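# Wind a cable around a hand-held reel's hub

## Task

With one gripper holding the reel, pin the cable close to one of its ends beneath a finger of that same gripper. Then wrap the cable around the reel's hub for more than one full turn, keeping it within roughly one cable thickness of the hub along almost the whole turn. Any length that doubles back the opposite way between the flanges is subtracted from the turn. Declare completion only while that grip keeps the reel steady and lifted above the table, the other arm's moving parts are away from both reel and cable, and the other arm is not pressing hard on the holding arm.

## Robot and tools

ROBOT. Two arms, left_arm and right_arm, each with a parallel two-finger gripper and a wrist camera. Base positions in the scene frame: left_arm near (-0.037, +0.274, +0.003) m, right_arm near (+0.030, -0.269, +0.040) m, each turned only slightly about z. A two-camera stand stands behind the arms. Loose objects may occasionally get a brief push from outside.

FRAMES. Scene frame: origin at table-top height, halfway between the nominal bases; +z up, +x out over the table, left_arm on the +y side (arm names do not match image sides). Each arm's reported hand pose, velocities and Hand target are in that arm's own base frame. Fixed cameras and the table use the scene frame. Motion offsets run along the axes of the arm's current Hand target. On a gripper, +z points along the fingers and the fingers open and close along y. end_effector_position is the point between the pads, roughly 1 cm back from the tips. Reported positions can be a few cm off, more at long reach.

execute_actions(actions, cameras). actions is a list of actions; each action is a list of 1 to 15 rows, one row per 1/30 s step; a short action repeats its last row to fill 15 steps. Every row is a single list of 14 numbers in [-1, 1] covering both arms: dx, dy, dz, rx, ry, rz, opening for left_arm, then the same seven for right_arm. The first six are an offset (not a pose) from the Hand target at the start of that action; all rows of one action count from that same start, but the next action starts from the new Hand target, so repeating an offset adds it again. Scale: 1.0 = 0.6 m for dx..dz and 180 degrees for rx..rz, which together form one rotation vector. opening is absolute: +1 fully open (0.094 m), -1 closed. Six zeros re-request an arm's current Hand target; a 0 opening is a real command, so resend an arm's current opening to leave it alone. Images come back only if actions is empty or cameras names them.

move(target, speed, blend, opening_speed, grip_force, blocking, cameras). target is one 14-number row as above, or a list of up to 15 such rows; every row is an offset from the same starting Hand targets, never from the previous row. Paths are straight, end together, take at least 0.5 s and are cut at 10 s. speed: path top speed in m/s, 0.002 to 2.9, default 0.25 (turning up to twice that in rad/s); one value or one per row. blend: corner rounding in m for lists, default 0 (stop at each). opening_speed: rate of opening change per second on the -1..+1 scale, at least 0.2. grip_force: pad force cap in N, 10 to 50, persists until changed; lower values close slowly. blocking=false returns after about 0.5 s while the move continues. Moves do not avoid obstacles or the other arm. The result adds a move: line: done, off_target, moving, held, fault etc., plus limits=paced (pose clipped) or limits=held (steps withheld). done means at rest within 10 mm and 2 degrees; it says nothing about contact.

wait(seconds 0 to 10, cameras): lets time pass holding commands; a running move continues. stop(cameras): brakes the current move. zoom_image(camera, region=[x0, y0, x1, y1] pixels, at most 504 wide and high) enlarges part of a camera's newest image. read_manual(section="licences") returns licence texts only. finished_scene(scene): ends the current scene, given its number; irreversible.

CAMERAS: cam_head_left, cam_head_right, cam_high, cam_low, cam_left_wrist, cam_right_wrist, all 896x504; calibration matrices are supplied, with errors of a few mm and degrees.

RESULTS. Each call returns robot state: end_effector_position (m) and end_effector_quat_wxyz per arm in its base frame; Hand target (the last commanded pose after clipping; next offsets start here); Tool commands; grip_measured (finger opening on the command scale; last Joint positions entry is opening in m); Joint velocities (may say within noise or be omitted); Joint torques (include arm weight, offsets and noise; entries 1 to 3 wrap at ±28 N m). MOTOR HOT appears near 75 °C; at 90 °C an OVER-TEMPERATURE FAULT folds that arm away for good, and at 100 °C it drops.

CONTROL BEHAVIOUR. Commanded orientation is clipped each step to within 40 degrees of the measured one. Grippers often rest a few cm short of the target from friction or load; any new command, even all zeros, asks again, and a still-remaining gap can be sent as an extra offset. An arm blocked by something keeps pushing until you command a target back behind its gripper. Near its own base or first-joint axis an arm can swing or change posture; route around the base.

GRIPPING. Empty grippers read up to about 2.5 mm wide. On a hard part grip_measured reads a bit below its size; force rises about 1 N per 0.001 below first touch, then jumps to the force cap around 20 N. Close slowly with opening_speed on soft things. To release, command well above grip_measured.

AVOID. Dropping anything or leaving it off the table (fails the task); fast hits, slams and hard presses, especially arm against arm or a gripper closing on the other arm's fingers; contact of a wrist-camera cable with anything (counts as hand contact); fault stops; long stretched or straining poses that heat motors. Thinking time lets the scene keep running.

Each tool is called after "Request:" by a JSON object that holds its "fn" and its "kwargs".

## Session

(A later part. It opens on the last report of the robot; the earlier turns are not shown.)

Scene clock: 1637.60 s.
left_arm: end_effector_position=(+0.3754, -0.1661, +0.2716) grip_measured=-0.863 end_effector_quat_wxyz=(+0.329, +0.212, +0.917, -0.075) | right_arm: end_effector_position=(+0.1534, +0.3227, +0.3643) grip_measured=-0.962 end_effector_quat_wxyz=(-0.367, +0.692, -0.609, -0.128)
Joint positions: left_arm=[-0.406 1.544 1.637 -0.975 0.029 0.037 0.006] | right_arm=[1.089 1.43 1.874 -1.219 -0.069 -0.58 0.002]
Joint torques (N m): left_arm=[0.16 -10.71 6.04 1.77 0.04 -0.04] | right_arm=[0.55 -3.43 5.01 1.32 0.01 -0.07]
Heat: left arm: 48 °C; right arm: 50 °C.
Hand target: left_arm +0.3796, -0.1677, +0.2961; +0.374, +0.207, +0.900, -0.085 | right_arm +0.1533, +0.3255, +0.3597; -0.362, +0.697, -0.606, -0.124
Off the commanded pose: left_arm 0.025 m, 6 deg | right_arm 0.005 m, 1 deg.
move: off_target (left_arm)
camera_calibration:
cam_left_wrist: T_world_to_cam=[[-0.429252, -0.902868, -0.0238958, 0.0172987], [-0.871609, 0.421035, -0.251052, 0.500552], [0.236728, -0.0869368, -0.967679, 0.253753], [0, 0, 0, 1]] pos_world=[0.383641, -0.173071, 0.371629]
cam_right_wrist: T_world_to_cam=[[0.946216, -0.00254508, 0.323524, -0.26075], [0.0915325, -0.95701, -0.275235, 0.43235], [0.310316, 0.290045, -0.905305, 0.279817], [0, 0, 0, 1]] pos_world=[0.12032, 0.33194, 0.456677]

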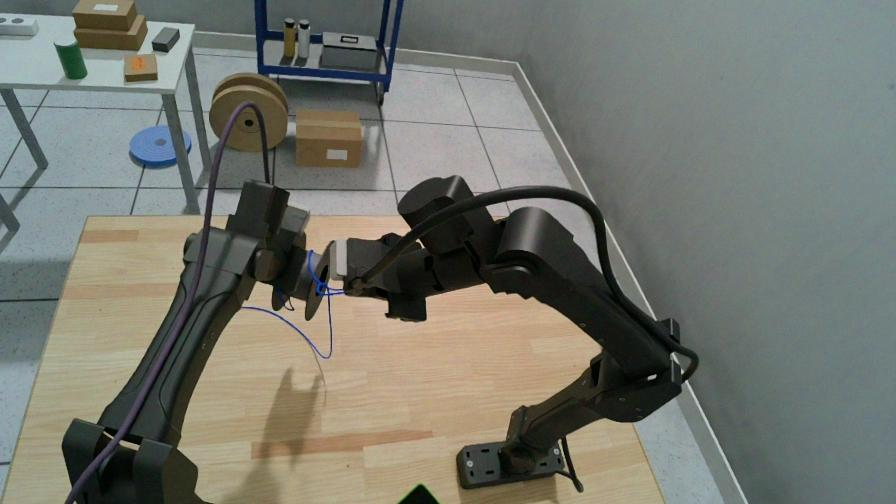

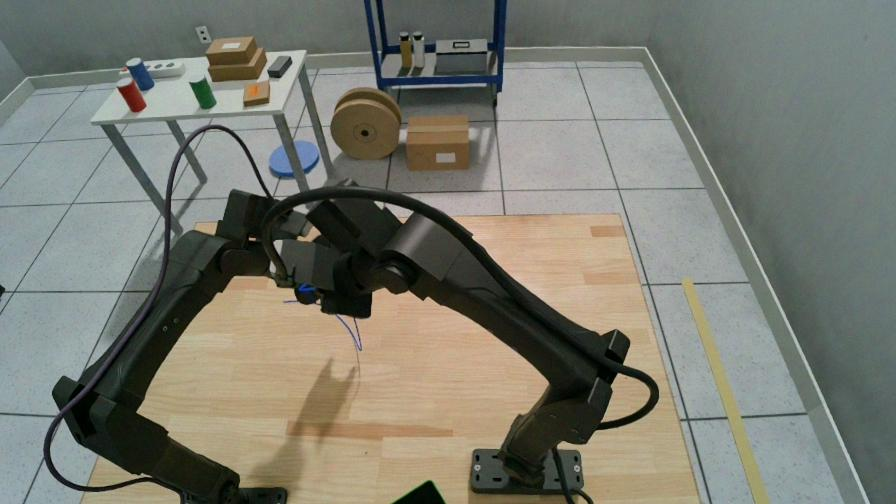

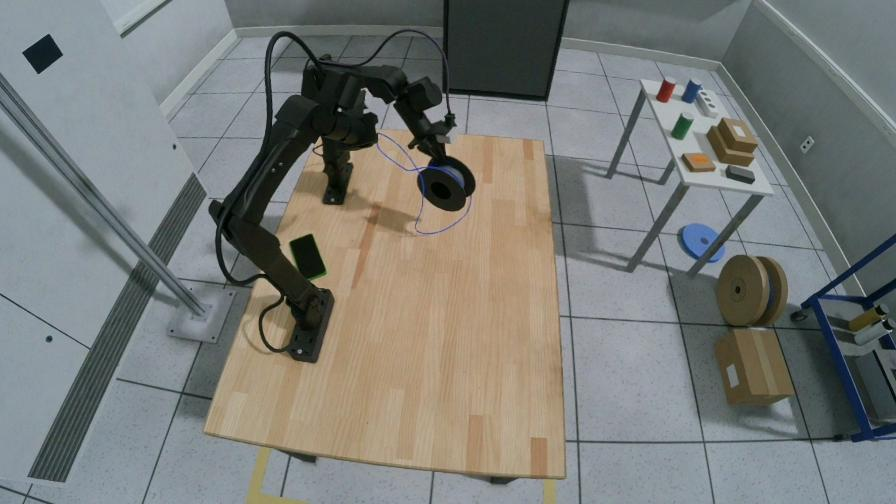

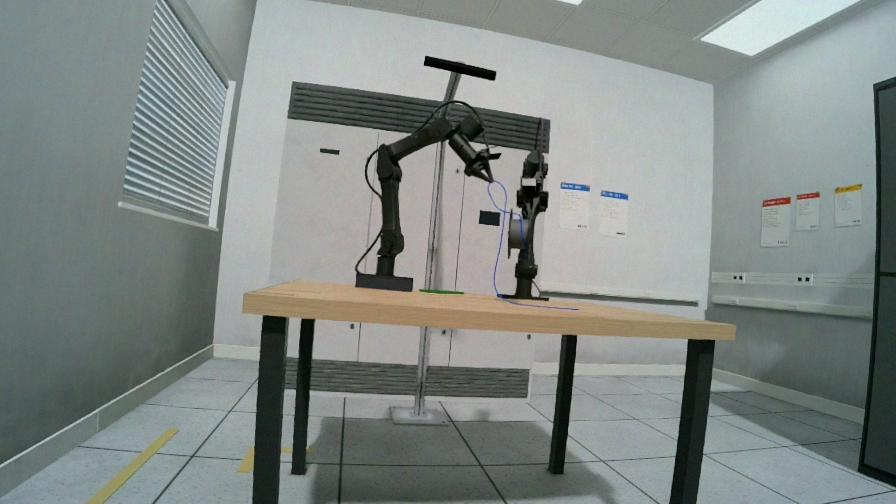

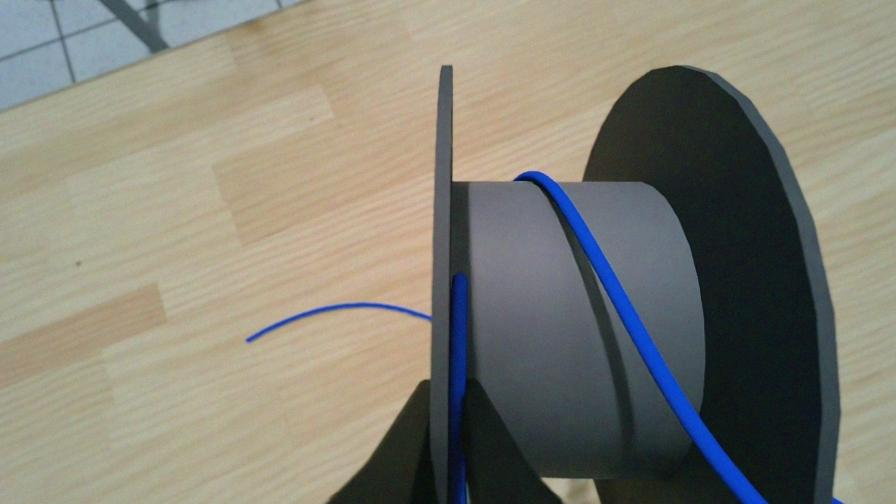

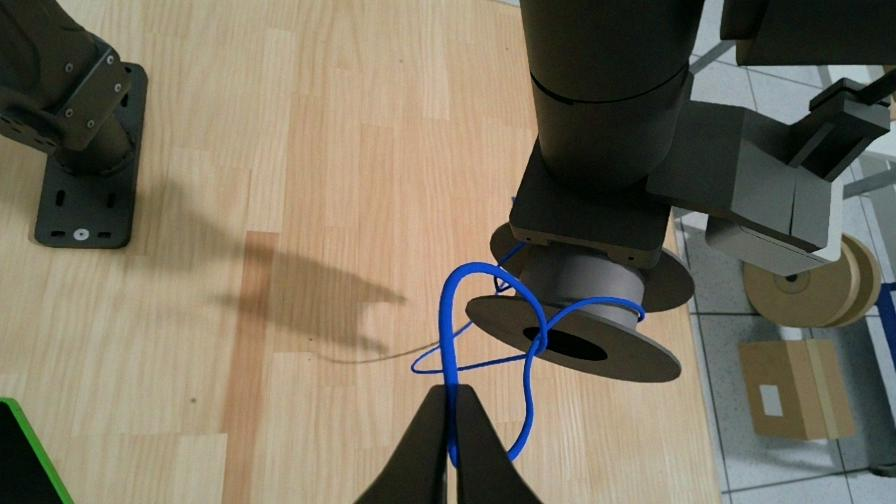

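Request:
{"fn": "move", "kwargs": {"target": [0,0,0,0,0,0,-1,0.1028,0.1575,0.2092,-0.047,0.0329,-0.277,-1], "speed": 0.12, "cameras": ["all"]}}

Request:
{"fn": "zoom_image", "kwargs": {"camera": "cam_high", "region": [340, 100, 500, 250]}}

Scene clock: 1659.37 s.
left_arm: end_effector_position=(+0.3754, -0.1661, +0.2716) grip_measured=-0.863 end_effector_quat_wxyz=(+0.329, +0.212, +0.917, -0.075) | right_arm: end_effector_position=(+0.1137, +0.3570, +0.2007) grip_measured=-0.962 end_effector_quat_wxyz=(-0.295, +0.917, -0.269, +0.031)
Joint positions: left_arm=[-0.406 1.544 1.637 -0.975 0.029 0.037 0.006] | right_arm=[1.289 1.43 1.299 -0.841 0.061 -1.301 0.002]
Joint torques (N m): left_arm=[0.16 -10.7 6.04 1.77 0.04 -0.04] | right_arm=[0.58 -5 6.11 1.25 0.03 -0.05]
Heat: left arm: 48 °C; right arm: 47 °C.
Hand target: left_arm +0.3796, -0.1677, +0.2961; +0.374, +0.207, +0.900, -0.085 | right_arm +0.1127, +0.3609, +0.1997; -0.299, +0.917, -0.263, +0.032
Off the commanded pose: left_arm 0.025 m, 6 deg | right_arm 0.004 m, 1 deg.
move: off_target (left_arm)
camera_calibration:
cam_left_wrist: T_world_to_cam=[[-0.429252, -0.902868, -0.0238958, 0.0172987], [-0.871609, 0.421035, -0.251052, 0.500552], [0.236728, -0.0869368, -0.967679, 0.253753], [0, 0, 0, 1]] pos_world=[0.383641, -0.173071, 0.371629]
cam_right_wrist: T_world_to_cam=[[0.49199, 0.688655, 0.532635, -0.407261], [0.684823, -0.683882, 0.25164, 0.153037], [0.537552, 0.240956, -0.80807, 0.106297], [0, 0, 0, 1]] pos_world=[0.0384249, 0.359508, 0.264306]

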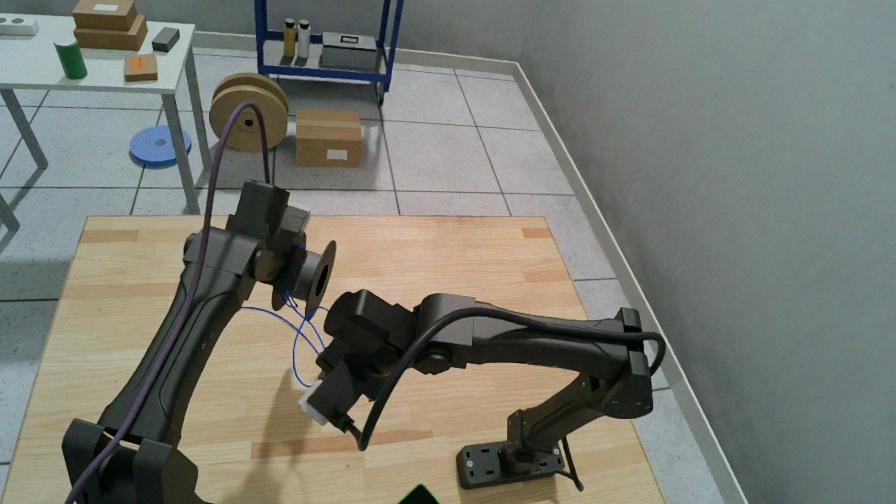

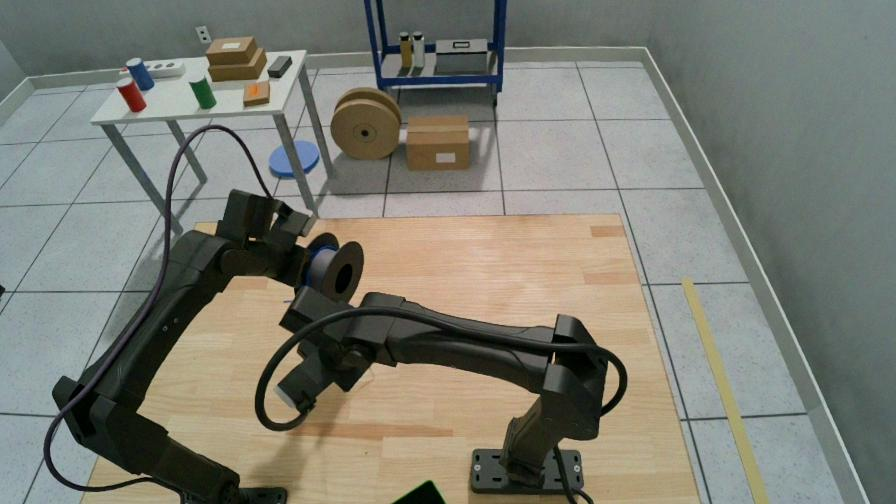

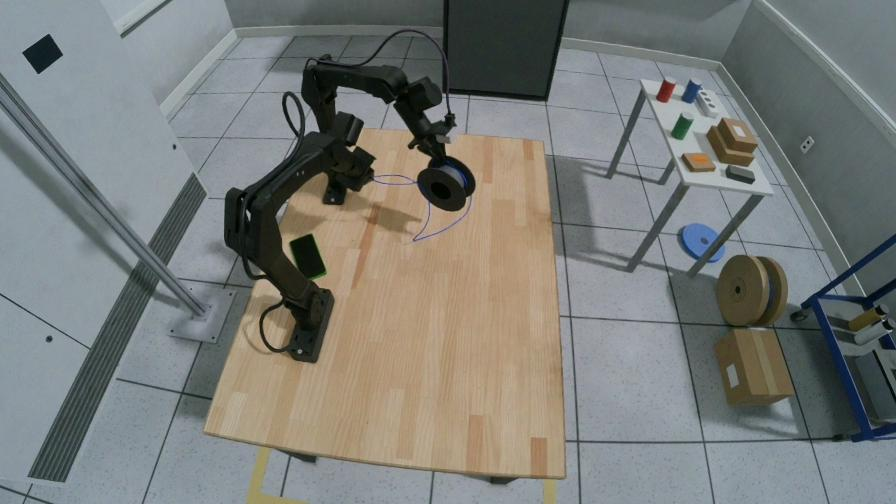

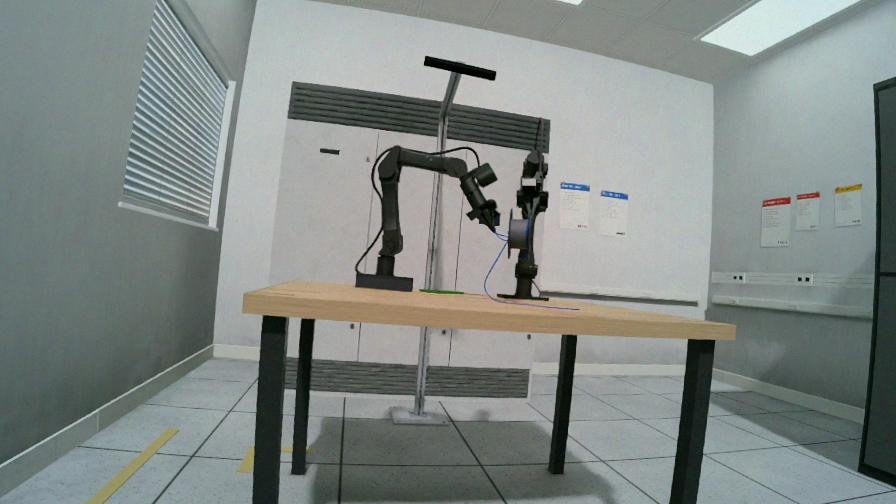

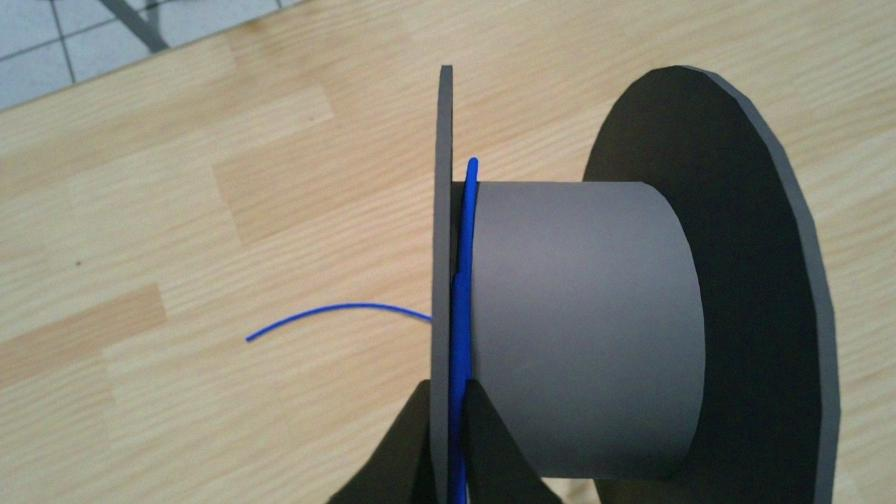

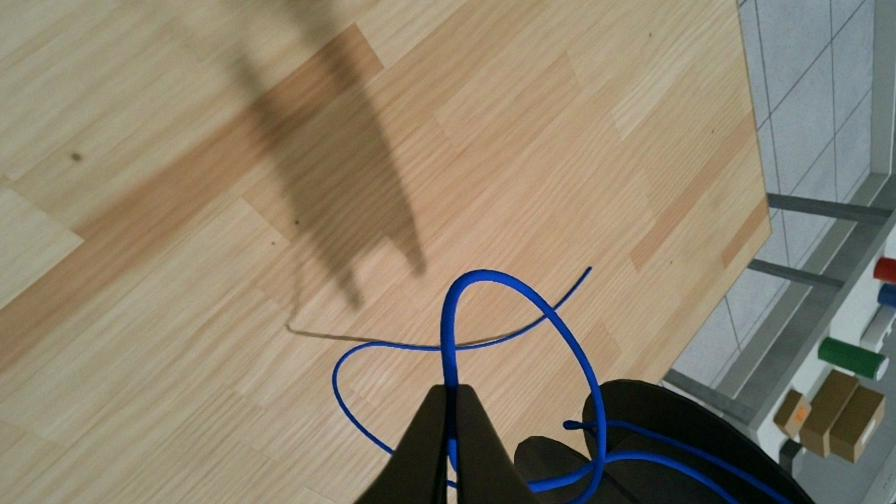

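Scaled by 3.150 from the camera's 896x504 image, which has a finer 1280x720 frame.

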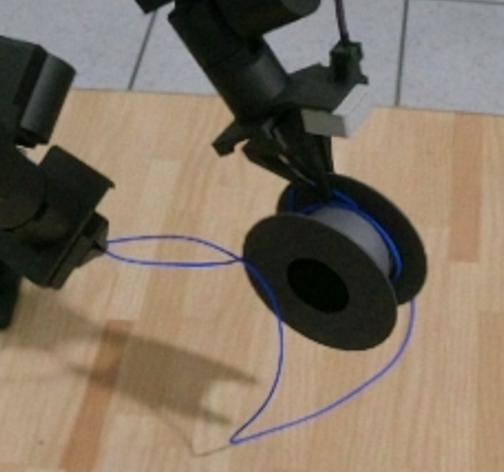

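Request:
{"fn": "move", "kwargs": {"target": [[0,0,0,0,0,0,-1,0.0632,0.0912,0.1628,0.0278,-0.0012,-0.0833,-1],[0,0,0,0,0,0,-1,0.2143,0.0977,0.2518,0.0561,0.0049,-0.1664,-1]], "speed": 0.1, "blend": [0.03,0], "cameras": ["all"]}}

Request:
{"fn": "zoom_image", "kwargs": {"camera": "cam_high", "region": [340, 100, 500, 250]}}

Request:
{"fn": "zoom_image", "kwargs": {"camera": "cam_left_wrist", "region": [330, 150, 580, 504]}}

Scene clock: 1696.77 s.
left_arm: end_effector_position=(+0.3754, -0.1661, +0.2716) grip_measured=-0.863 end_effector_quat_wxyz=(+0.329, +0.212, +0.917, -0.075) | right_arm: end_effector_position=(+0.2307, +0.3365, +0.0352) grip_measured=-0.962 end_effector_quat_wxyz=(-0.355, +0.922, -0.042, +0.149)
Joint positions: left_arm=[-0.406 1.544 1.637 -0.975 0.029 0.037 0.006] | right_arm=[0.895 1.669 0.693 0.182 -0.164 -2.087 0.002]
Joint torques (N m): left_arm=[0.16 -10.7 6.04 1.77 0.04 -0.05] | right_arm=[-0.49 -5.16 5.05 1.48 -0.37 -0.05]
Heat: left arm: 49 °C; right arm: 45 °C.
Hand target: left_arm +0.3796, -0.1677, +0.2961; +0.374, +0.207, +0.900, -0.085 | right_arm +0.2288, +0.3367, +0.0302; -0.357, +0.924, -0.016, +0.138
Off the commanded pose: left_arm 0.025 m, 6 deg | right_arm 0.005 m, 3 deg.
joint sent to its limit (right arm) — joint 6 (wrist roll), lower limit. The joint targets are off in orientation, not in position.
move: off_target (left_arm, right_arm)
camera_calibration:
cam_left_wrist: T_world_to_cam=[[-0.429252, -0.902868, -0.0238958, 0.0172987], [-0.871609, 0.421035, -0.251052, 0.500552], [0.236728, -0.0869368, -0.967679, 0.253753], [0, 0, 0, 1]] pos_world=[0.383641, -0.173071, 0.371629]
cam_right_wrist: T_world_to_cam=[[-0.00596197, 0.758613, 0.651514, -0.275427], [0.736648, -0.43727, 0.515891, -0.0036917], [0.67625, 0.483013, -0.556224, -0.207708], [0, 0, 0, 1]] pos_world=[0.14154, 0.307654, 0.0658171]

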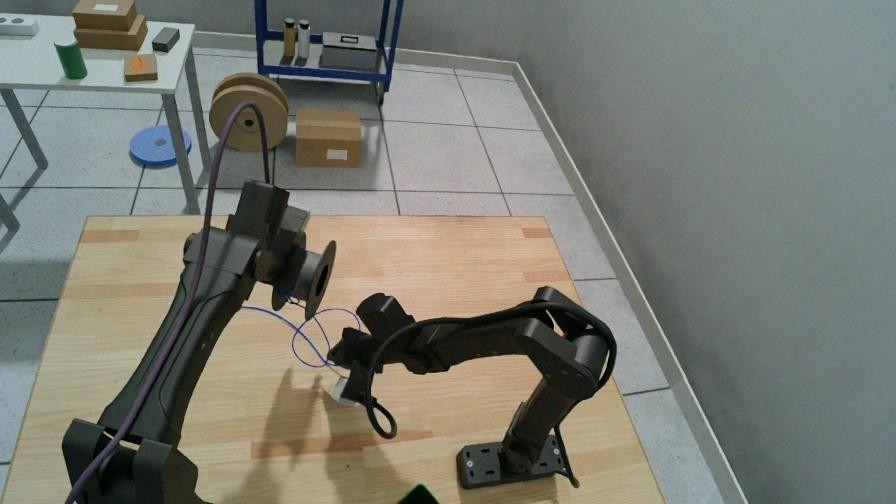

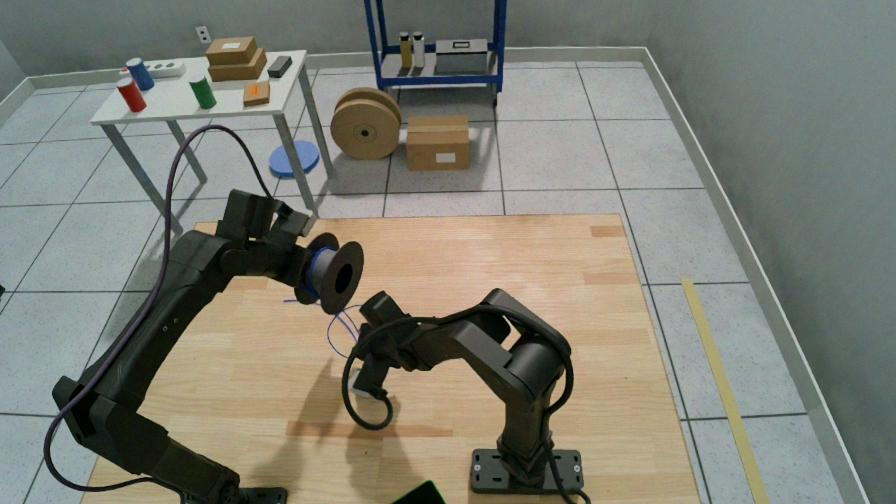

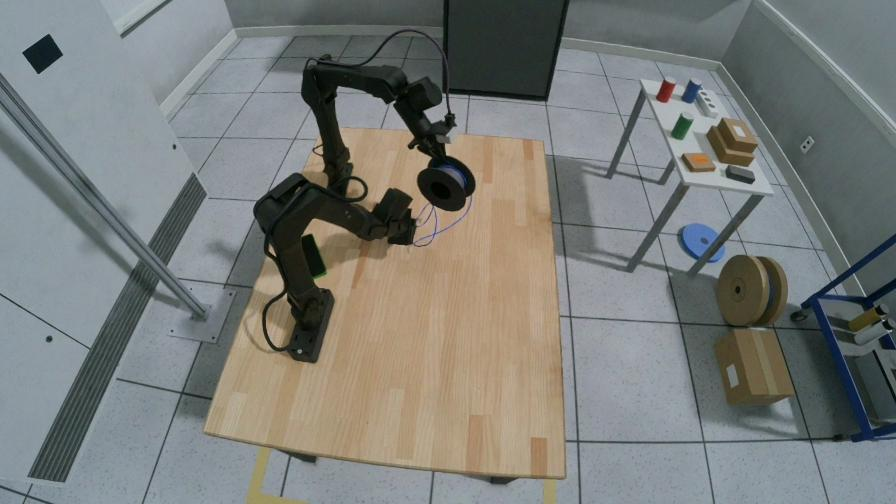

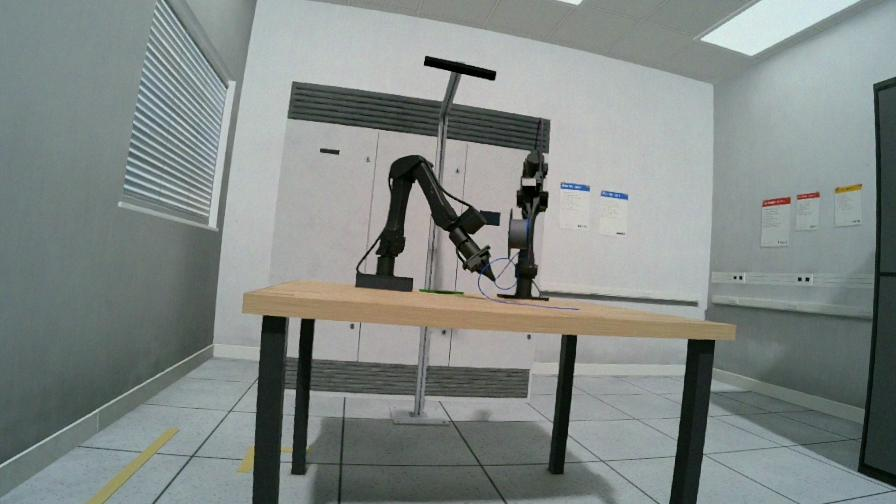

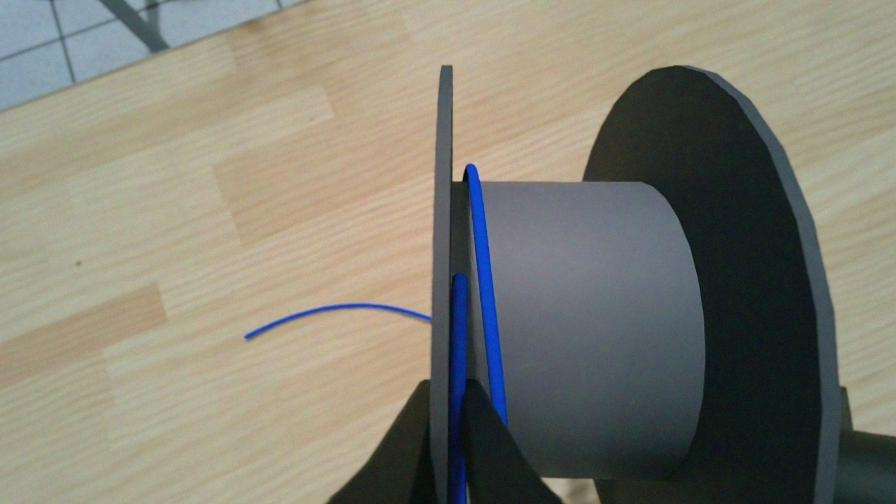

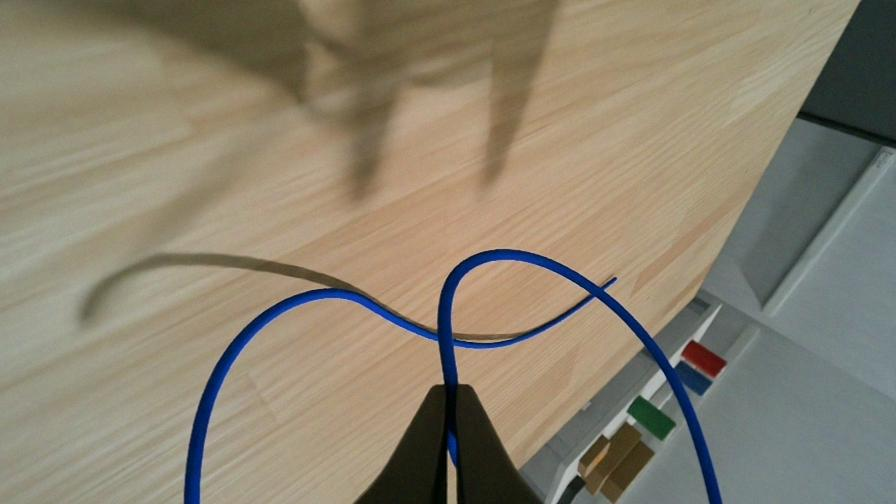

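Scaled by 3.150 from the camera's 896x504 image, which has a finer 1280x720 frame.

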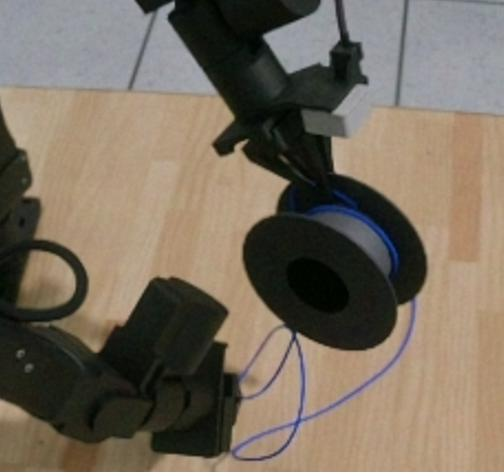

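Scaled by 1.424 from the camera's 896x504 image, which has a finer 1280x720 frame.

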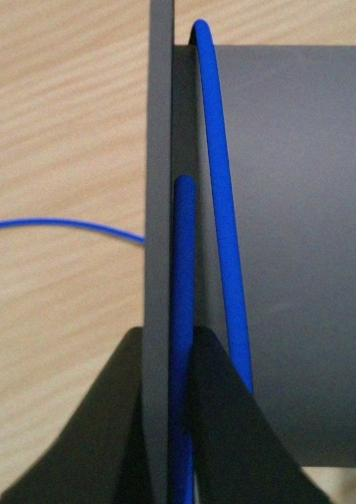

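Request:
{"fn": "zoom_image", "kwargs": {"camera": "cam_head_left", "region": [220, 220, 420, 420]}}

Request:
{"fn": "zoom_image", "kwargs": {"camera": "cam_low", "region": [450, 190, 610, 320]}}

Request:
{"fn": "zoom_image", "kwargs": {"camera": "cam_head_right", "region": [270, 220, 430, 400]}}

Scaled by 2.520 from the camera's 896x504 image, which has a finer 1280x720 frame.

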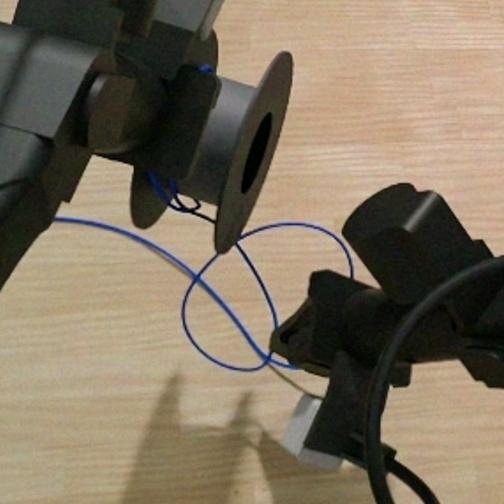

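Scaled by 3.150 from the camera's 896x504 image, which has a finer 1280x720 frame.

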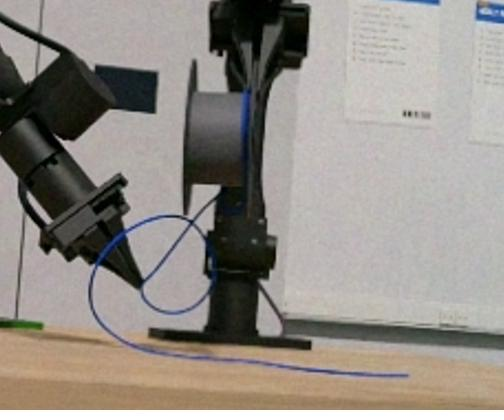

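Scaled by 2.800 from the camera's 896x504 image, which has a finer 1280x720 frame.

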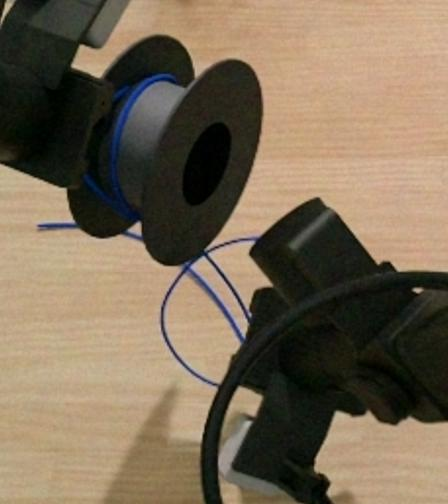

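Request:
{"fn": "move", "kwargs": {"target": [0,0,0,0,0,0,-1,0.1812,0.0485,0.0092,0,0,0.04,-1], "speed": 0.1, "cameras": ["all"]}}

Request:
{"fn": "zoom_image", "kwargs": {"camera": "cam_head_left", "region": [220, 220, 420, 420]}}

Request:
{"fn": "zoom_image", "kwargs": {"camera": "cam_low", "region": [450, 190, 610, 320]}}

Request:
{"fn": "zoom_image", "kwargs": {"camera": "cam_left_wrist", "region": [330, 150, 580, 504]}}

Scene clock: 1717.20 s.
left_arm: end_effector_position=(+0.3758, -0.1663, +0.2720) grip_measured=-0.863 end_effector_quat_wxyz=(+0.331, +0.212, +0.917, -0.076) | right_arm: end_effector_position=(+0.3342, +0.3011, +0.0339) grip_measured=-0.962 end_effector_quat_wxyz=(-0.372, +0.907, -0.146, +0.134)
Joint positions: left_arm=[-0.406 1.544 1.637 -0.973 0.029 0.037 0.006] | right_arm=[0.6 1.836 0.886 0.135 -0.332 -2.089 0.002]
Joint torques (N m): left_arm=[0.16 -10.7 6.04 1.75 0.04 -0.05] | right_arm=[-0.42 -6.3 7.46 1.13 -0.43 -0.01]
Heat: left arm: 49 °C; right arm: 44 °C.
Hand target: left_arm +0.3796, -0.1677, +0.2961; +0.374, +0.207, +0.900, -0.085 | right_arm +0.3368, +0.3050, +0.0335; -0.365, +0.921, -0.074, +0.115
Off the commanded pose: left_arm 0.024 m, 5 deg | right_arm 0.005 m, 9 deg.
joint sent to its limit (right arm) — joint 6 (wrist roll), lower limit. The joint targets are off in orientation, not in position.
move: off_target (left_arm, right_arm)
camera_calibration:
cam_left_wrist: T_world_to_cam=[[-0.429174, -0.902905, -0.0239273, 0.0173218], [-0.870998, 0.42073, -0.253671, 0.50163], [0.239107, -0.0880282, -0.966995, 0.2527], [0, 0, 0, 1]] pos_world=[0.38393, -0.173166, 0.372023]
cam_right_wrist: T_world_to_cam=[[0.188373, 0.691932, 0.696955, -0.293514], [0.689538, -0.59851, 0.407827, -0.0267373], [0.699323, 0.403754, -0.589857, -0.243931], [0, 0, 0, 1]] pos_world=[0.244313, 0.285577, 0.0715861]

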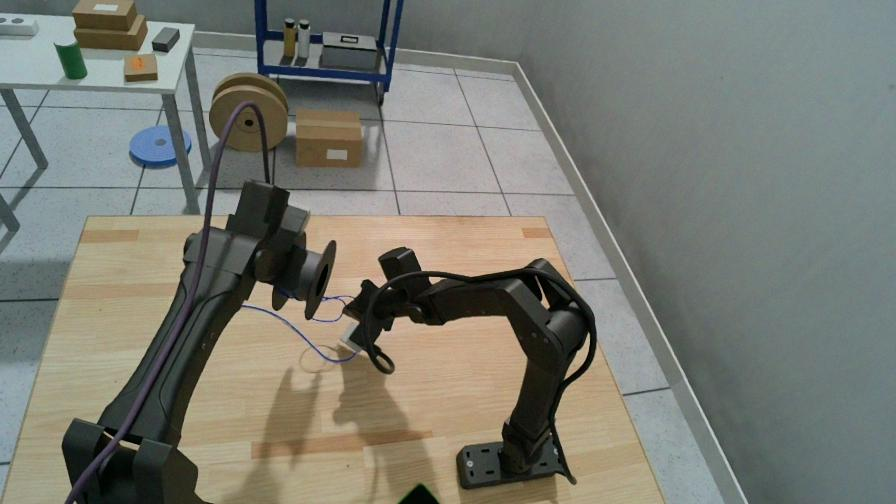

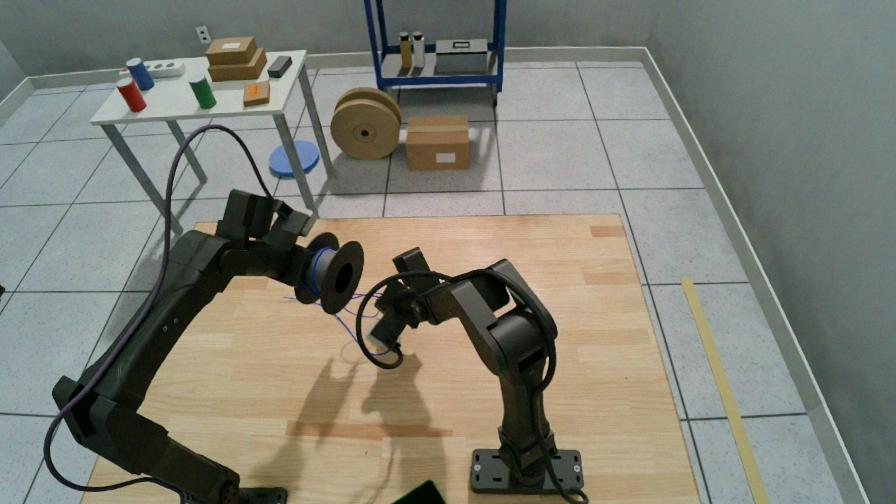

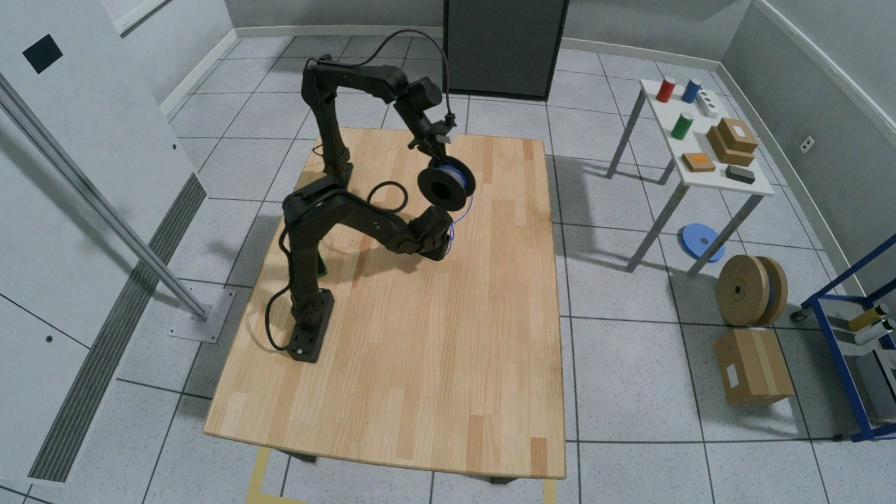

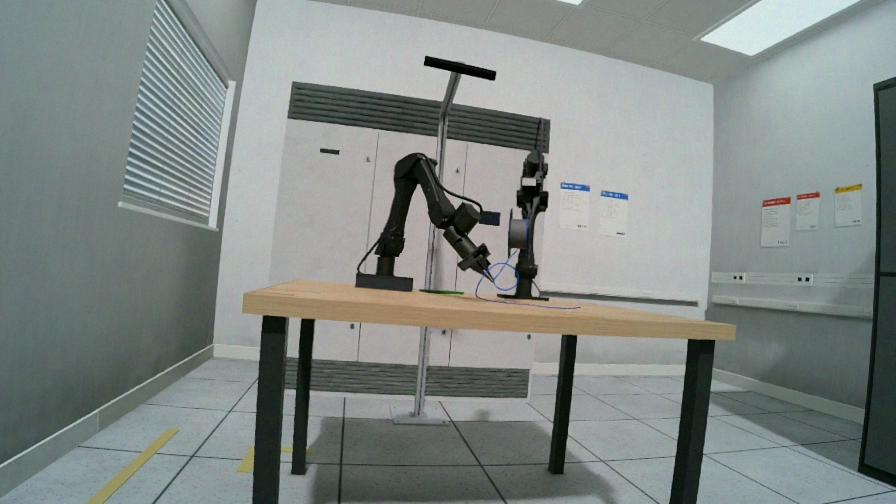

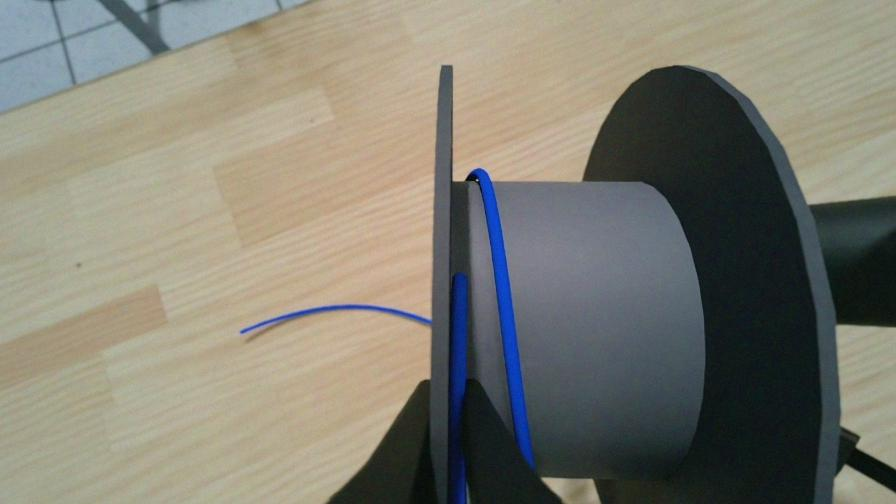

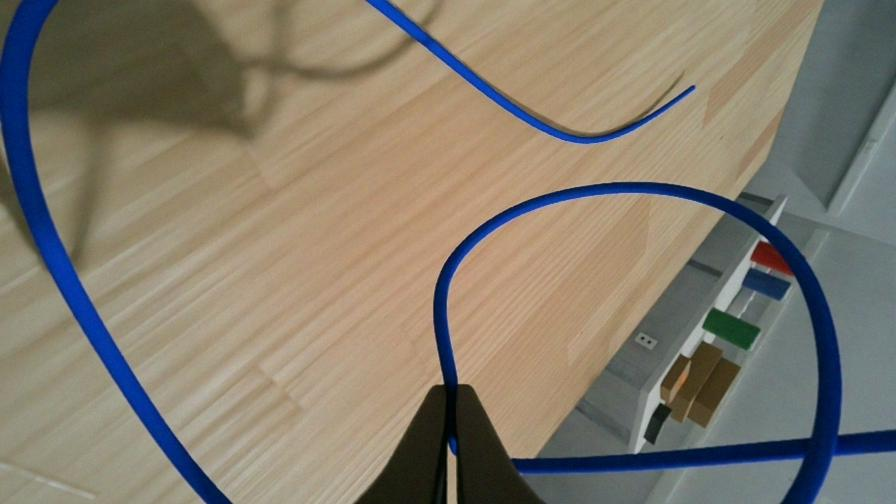

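Scaled by 2.520 from the camera's 896x504 image, which has a finer 1280x720 frame.

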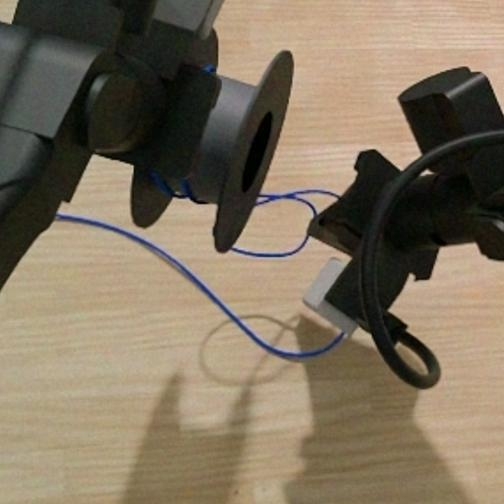

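Scaled by 3.150 from the camera's 896x504 image, which has a finer 1280x720 frame.

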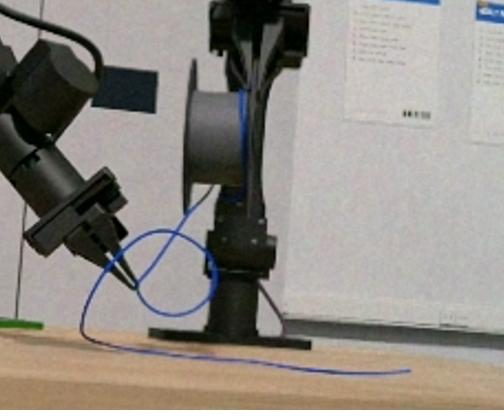

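Scaled by 1.424 from the camera's 896x504 image, which has a finer 1280x720 frame.

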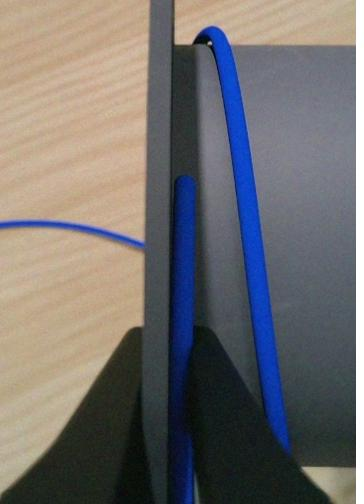

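Request:
{"fn": "move", "kwargs": {"target": [0,0,0,0,0,0,-1,-0.0048,0.0133,0.0142,0,0,0,-1], "speed": 0.05}}

Request:
{"fn": "wait", "kwargs": {"seconds": 10, "cameras": ["cam_left_wrist","cam_low","cam_head_right"]}}

Request:
{"fn": "zoom_image", "kwargs": {"camera": "cam_left_wrist", "region": [400, 130, 580, 310]}}

Scene clock: 1726.13 s.
left_arm: end_effector_position=(+0.3758, -0.1663, +0.2720) grip_measured=-0.863 end_effector_quat_wxyz=(+0.331, +0.212, +0.917, -0.076) | right_arm: end_effector_position=(+0.3349, +0.3019, +0.0242) grip_measured=-0.962 end_effector_quat_wxyz=(-0.370, +0.908, -0.147, +0.130)
Joint positions: left_arm=[-0.406 1.544 1.637 -0.973 0.029 0.037 0.006] | right_arm=[0.6 1.868 0.886 0.158 -0.334 -2.089 0.002]
Joint torques (N m): left_arm=[0.16 -10.7 6.04 1.75 0.04 -0.04] | right_arm=[-0.14 -6.31 6.24 1.31 -0.43 0.02]
Heat: left arm: 50 °C; right arm: 44 °C.
Hand target: left_arm +0.3796, -0.1677, +0.2961; +0.374, +0.207, +0.900, -0.085 | right_arm +0.3359, +0.3054, +0.0215; -0.365, +0.921, -0.074, +0.115
Off the commanded pose: left_arm 0.024 m, 5 deg | right_arm 0.005 m, 9 deg.
joint sent to its limit (right arm) — joint 6 (wrist roll), lower limit. The joint targets are off in orientation, not in position.
move: off_target (left_arm, right_arm)

Scene clock: 1736.13 s.
left_arm: end_effector_position=(+0.3758, -0.1663, +0.2720) grip_measured=-0.863 end_effector_quat_wxyz=(+0.331, +0.212, +0.917, -0.076) | right_arm: end_effector_position=(+0.3349, +0.3019, +0.0243) grip_measured=-0.962 end_effector_quat_wxyz=(-0.370, +0.908, -0.147, +0.130)
Joint positions: left_arm=[-0.406 1.544 1.637 -0.973 0.029 0.037 0.006] | right_arm=[0.6 1.868 0.886 0.158 -0.334 -2.089 0.002]
Joint torques (N m): left_arm=[0.16 -10.7 6.04 1.75 0.04 -0.05] | right_arm=[-0.13 -6.35 6.34 1.34 -0.38 -0.04]
Heat: left arm: 50 °C; right arm: 44 °C.
Hand target: left_arm +0.3796, -0.1677, +0.2961; +0.374, +0.207, +0.900, -0.085 | right_arm +0.3359, +0.3054, +0.0215; -0.365, +0.921, -0.074, +0.115
Tool commands: left_gripper/opening=-1.0 right_gripper/opening=-1.0
Off the commanded pose: left_arm 0.024 m, 5 deg | right_arm 0.005 m, 9 deg.
wait: 10.00 s; at rest by 0.17 s
camera_calibration:
cam_left_wrist: T_world_to_cam=[[-0.429174, -0.902905, -0.0239273, 0.0173218], [-0.870998, 0.42073, -0.253671, 0.50163], [0.239107, -0.0880282, -0.966995, 0.2527], [0, 0, 0, 1]] pos_world=[0.38393, -0.173166, 0.372023]
Images, in order (width x height): cam_head_right 896x504, cam_low 896x504, cam_left_wrist 896x504.

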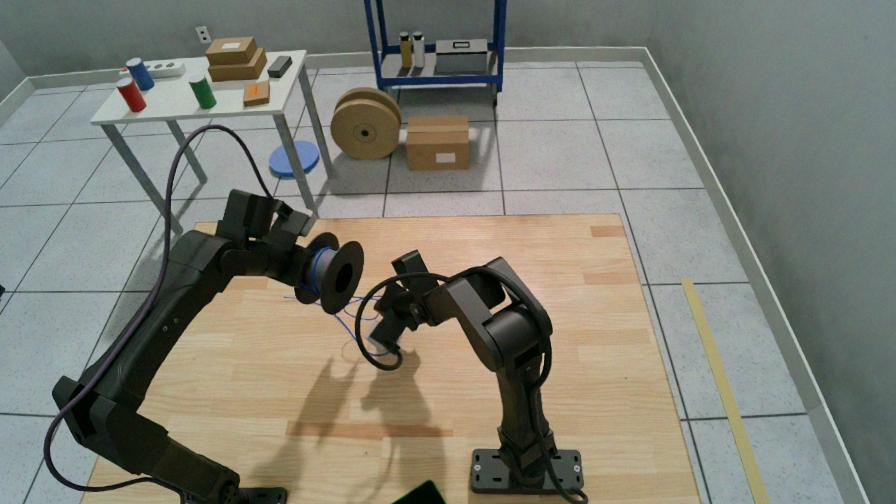

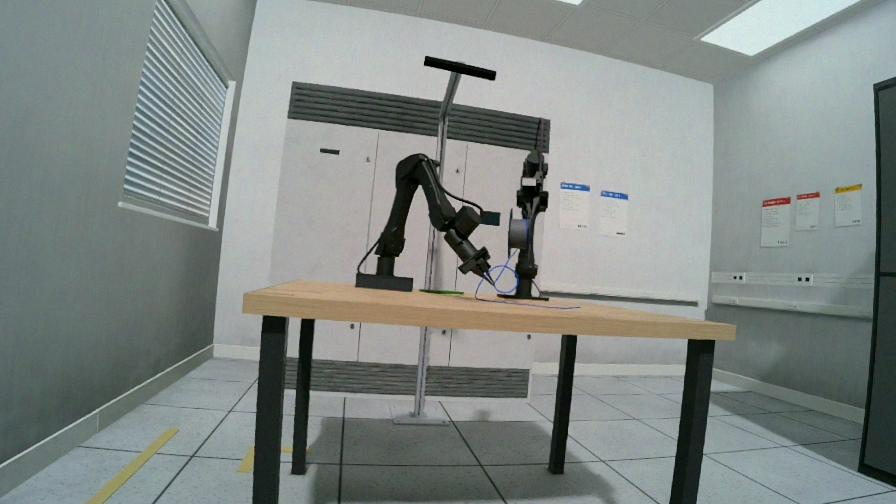

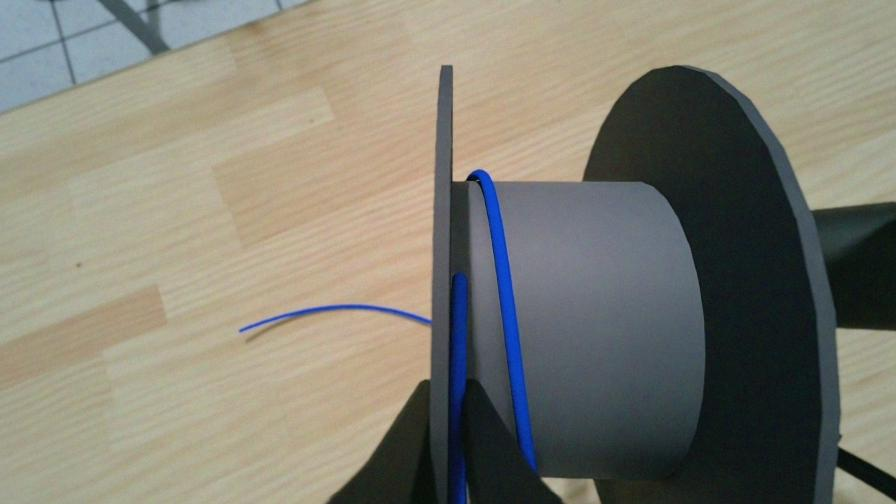

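Scaled by 2.800 from the camera's 896x504 image, which has a finer 1280x720 frame.

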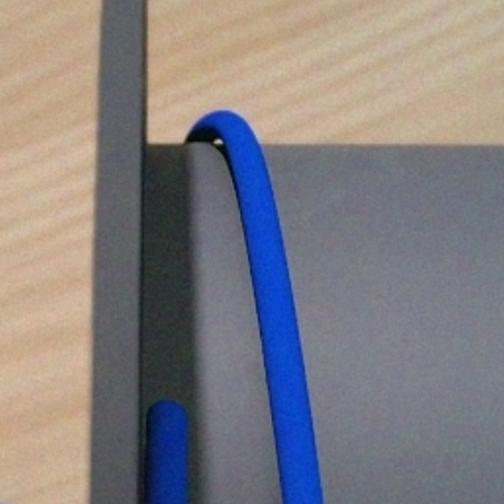

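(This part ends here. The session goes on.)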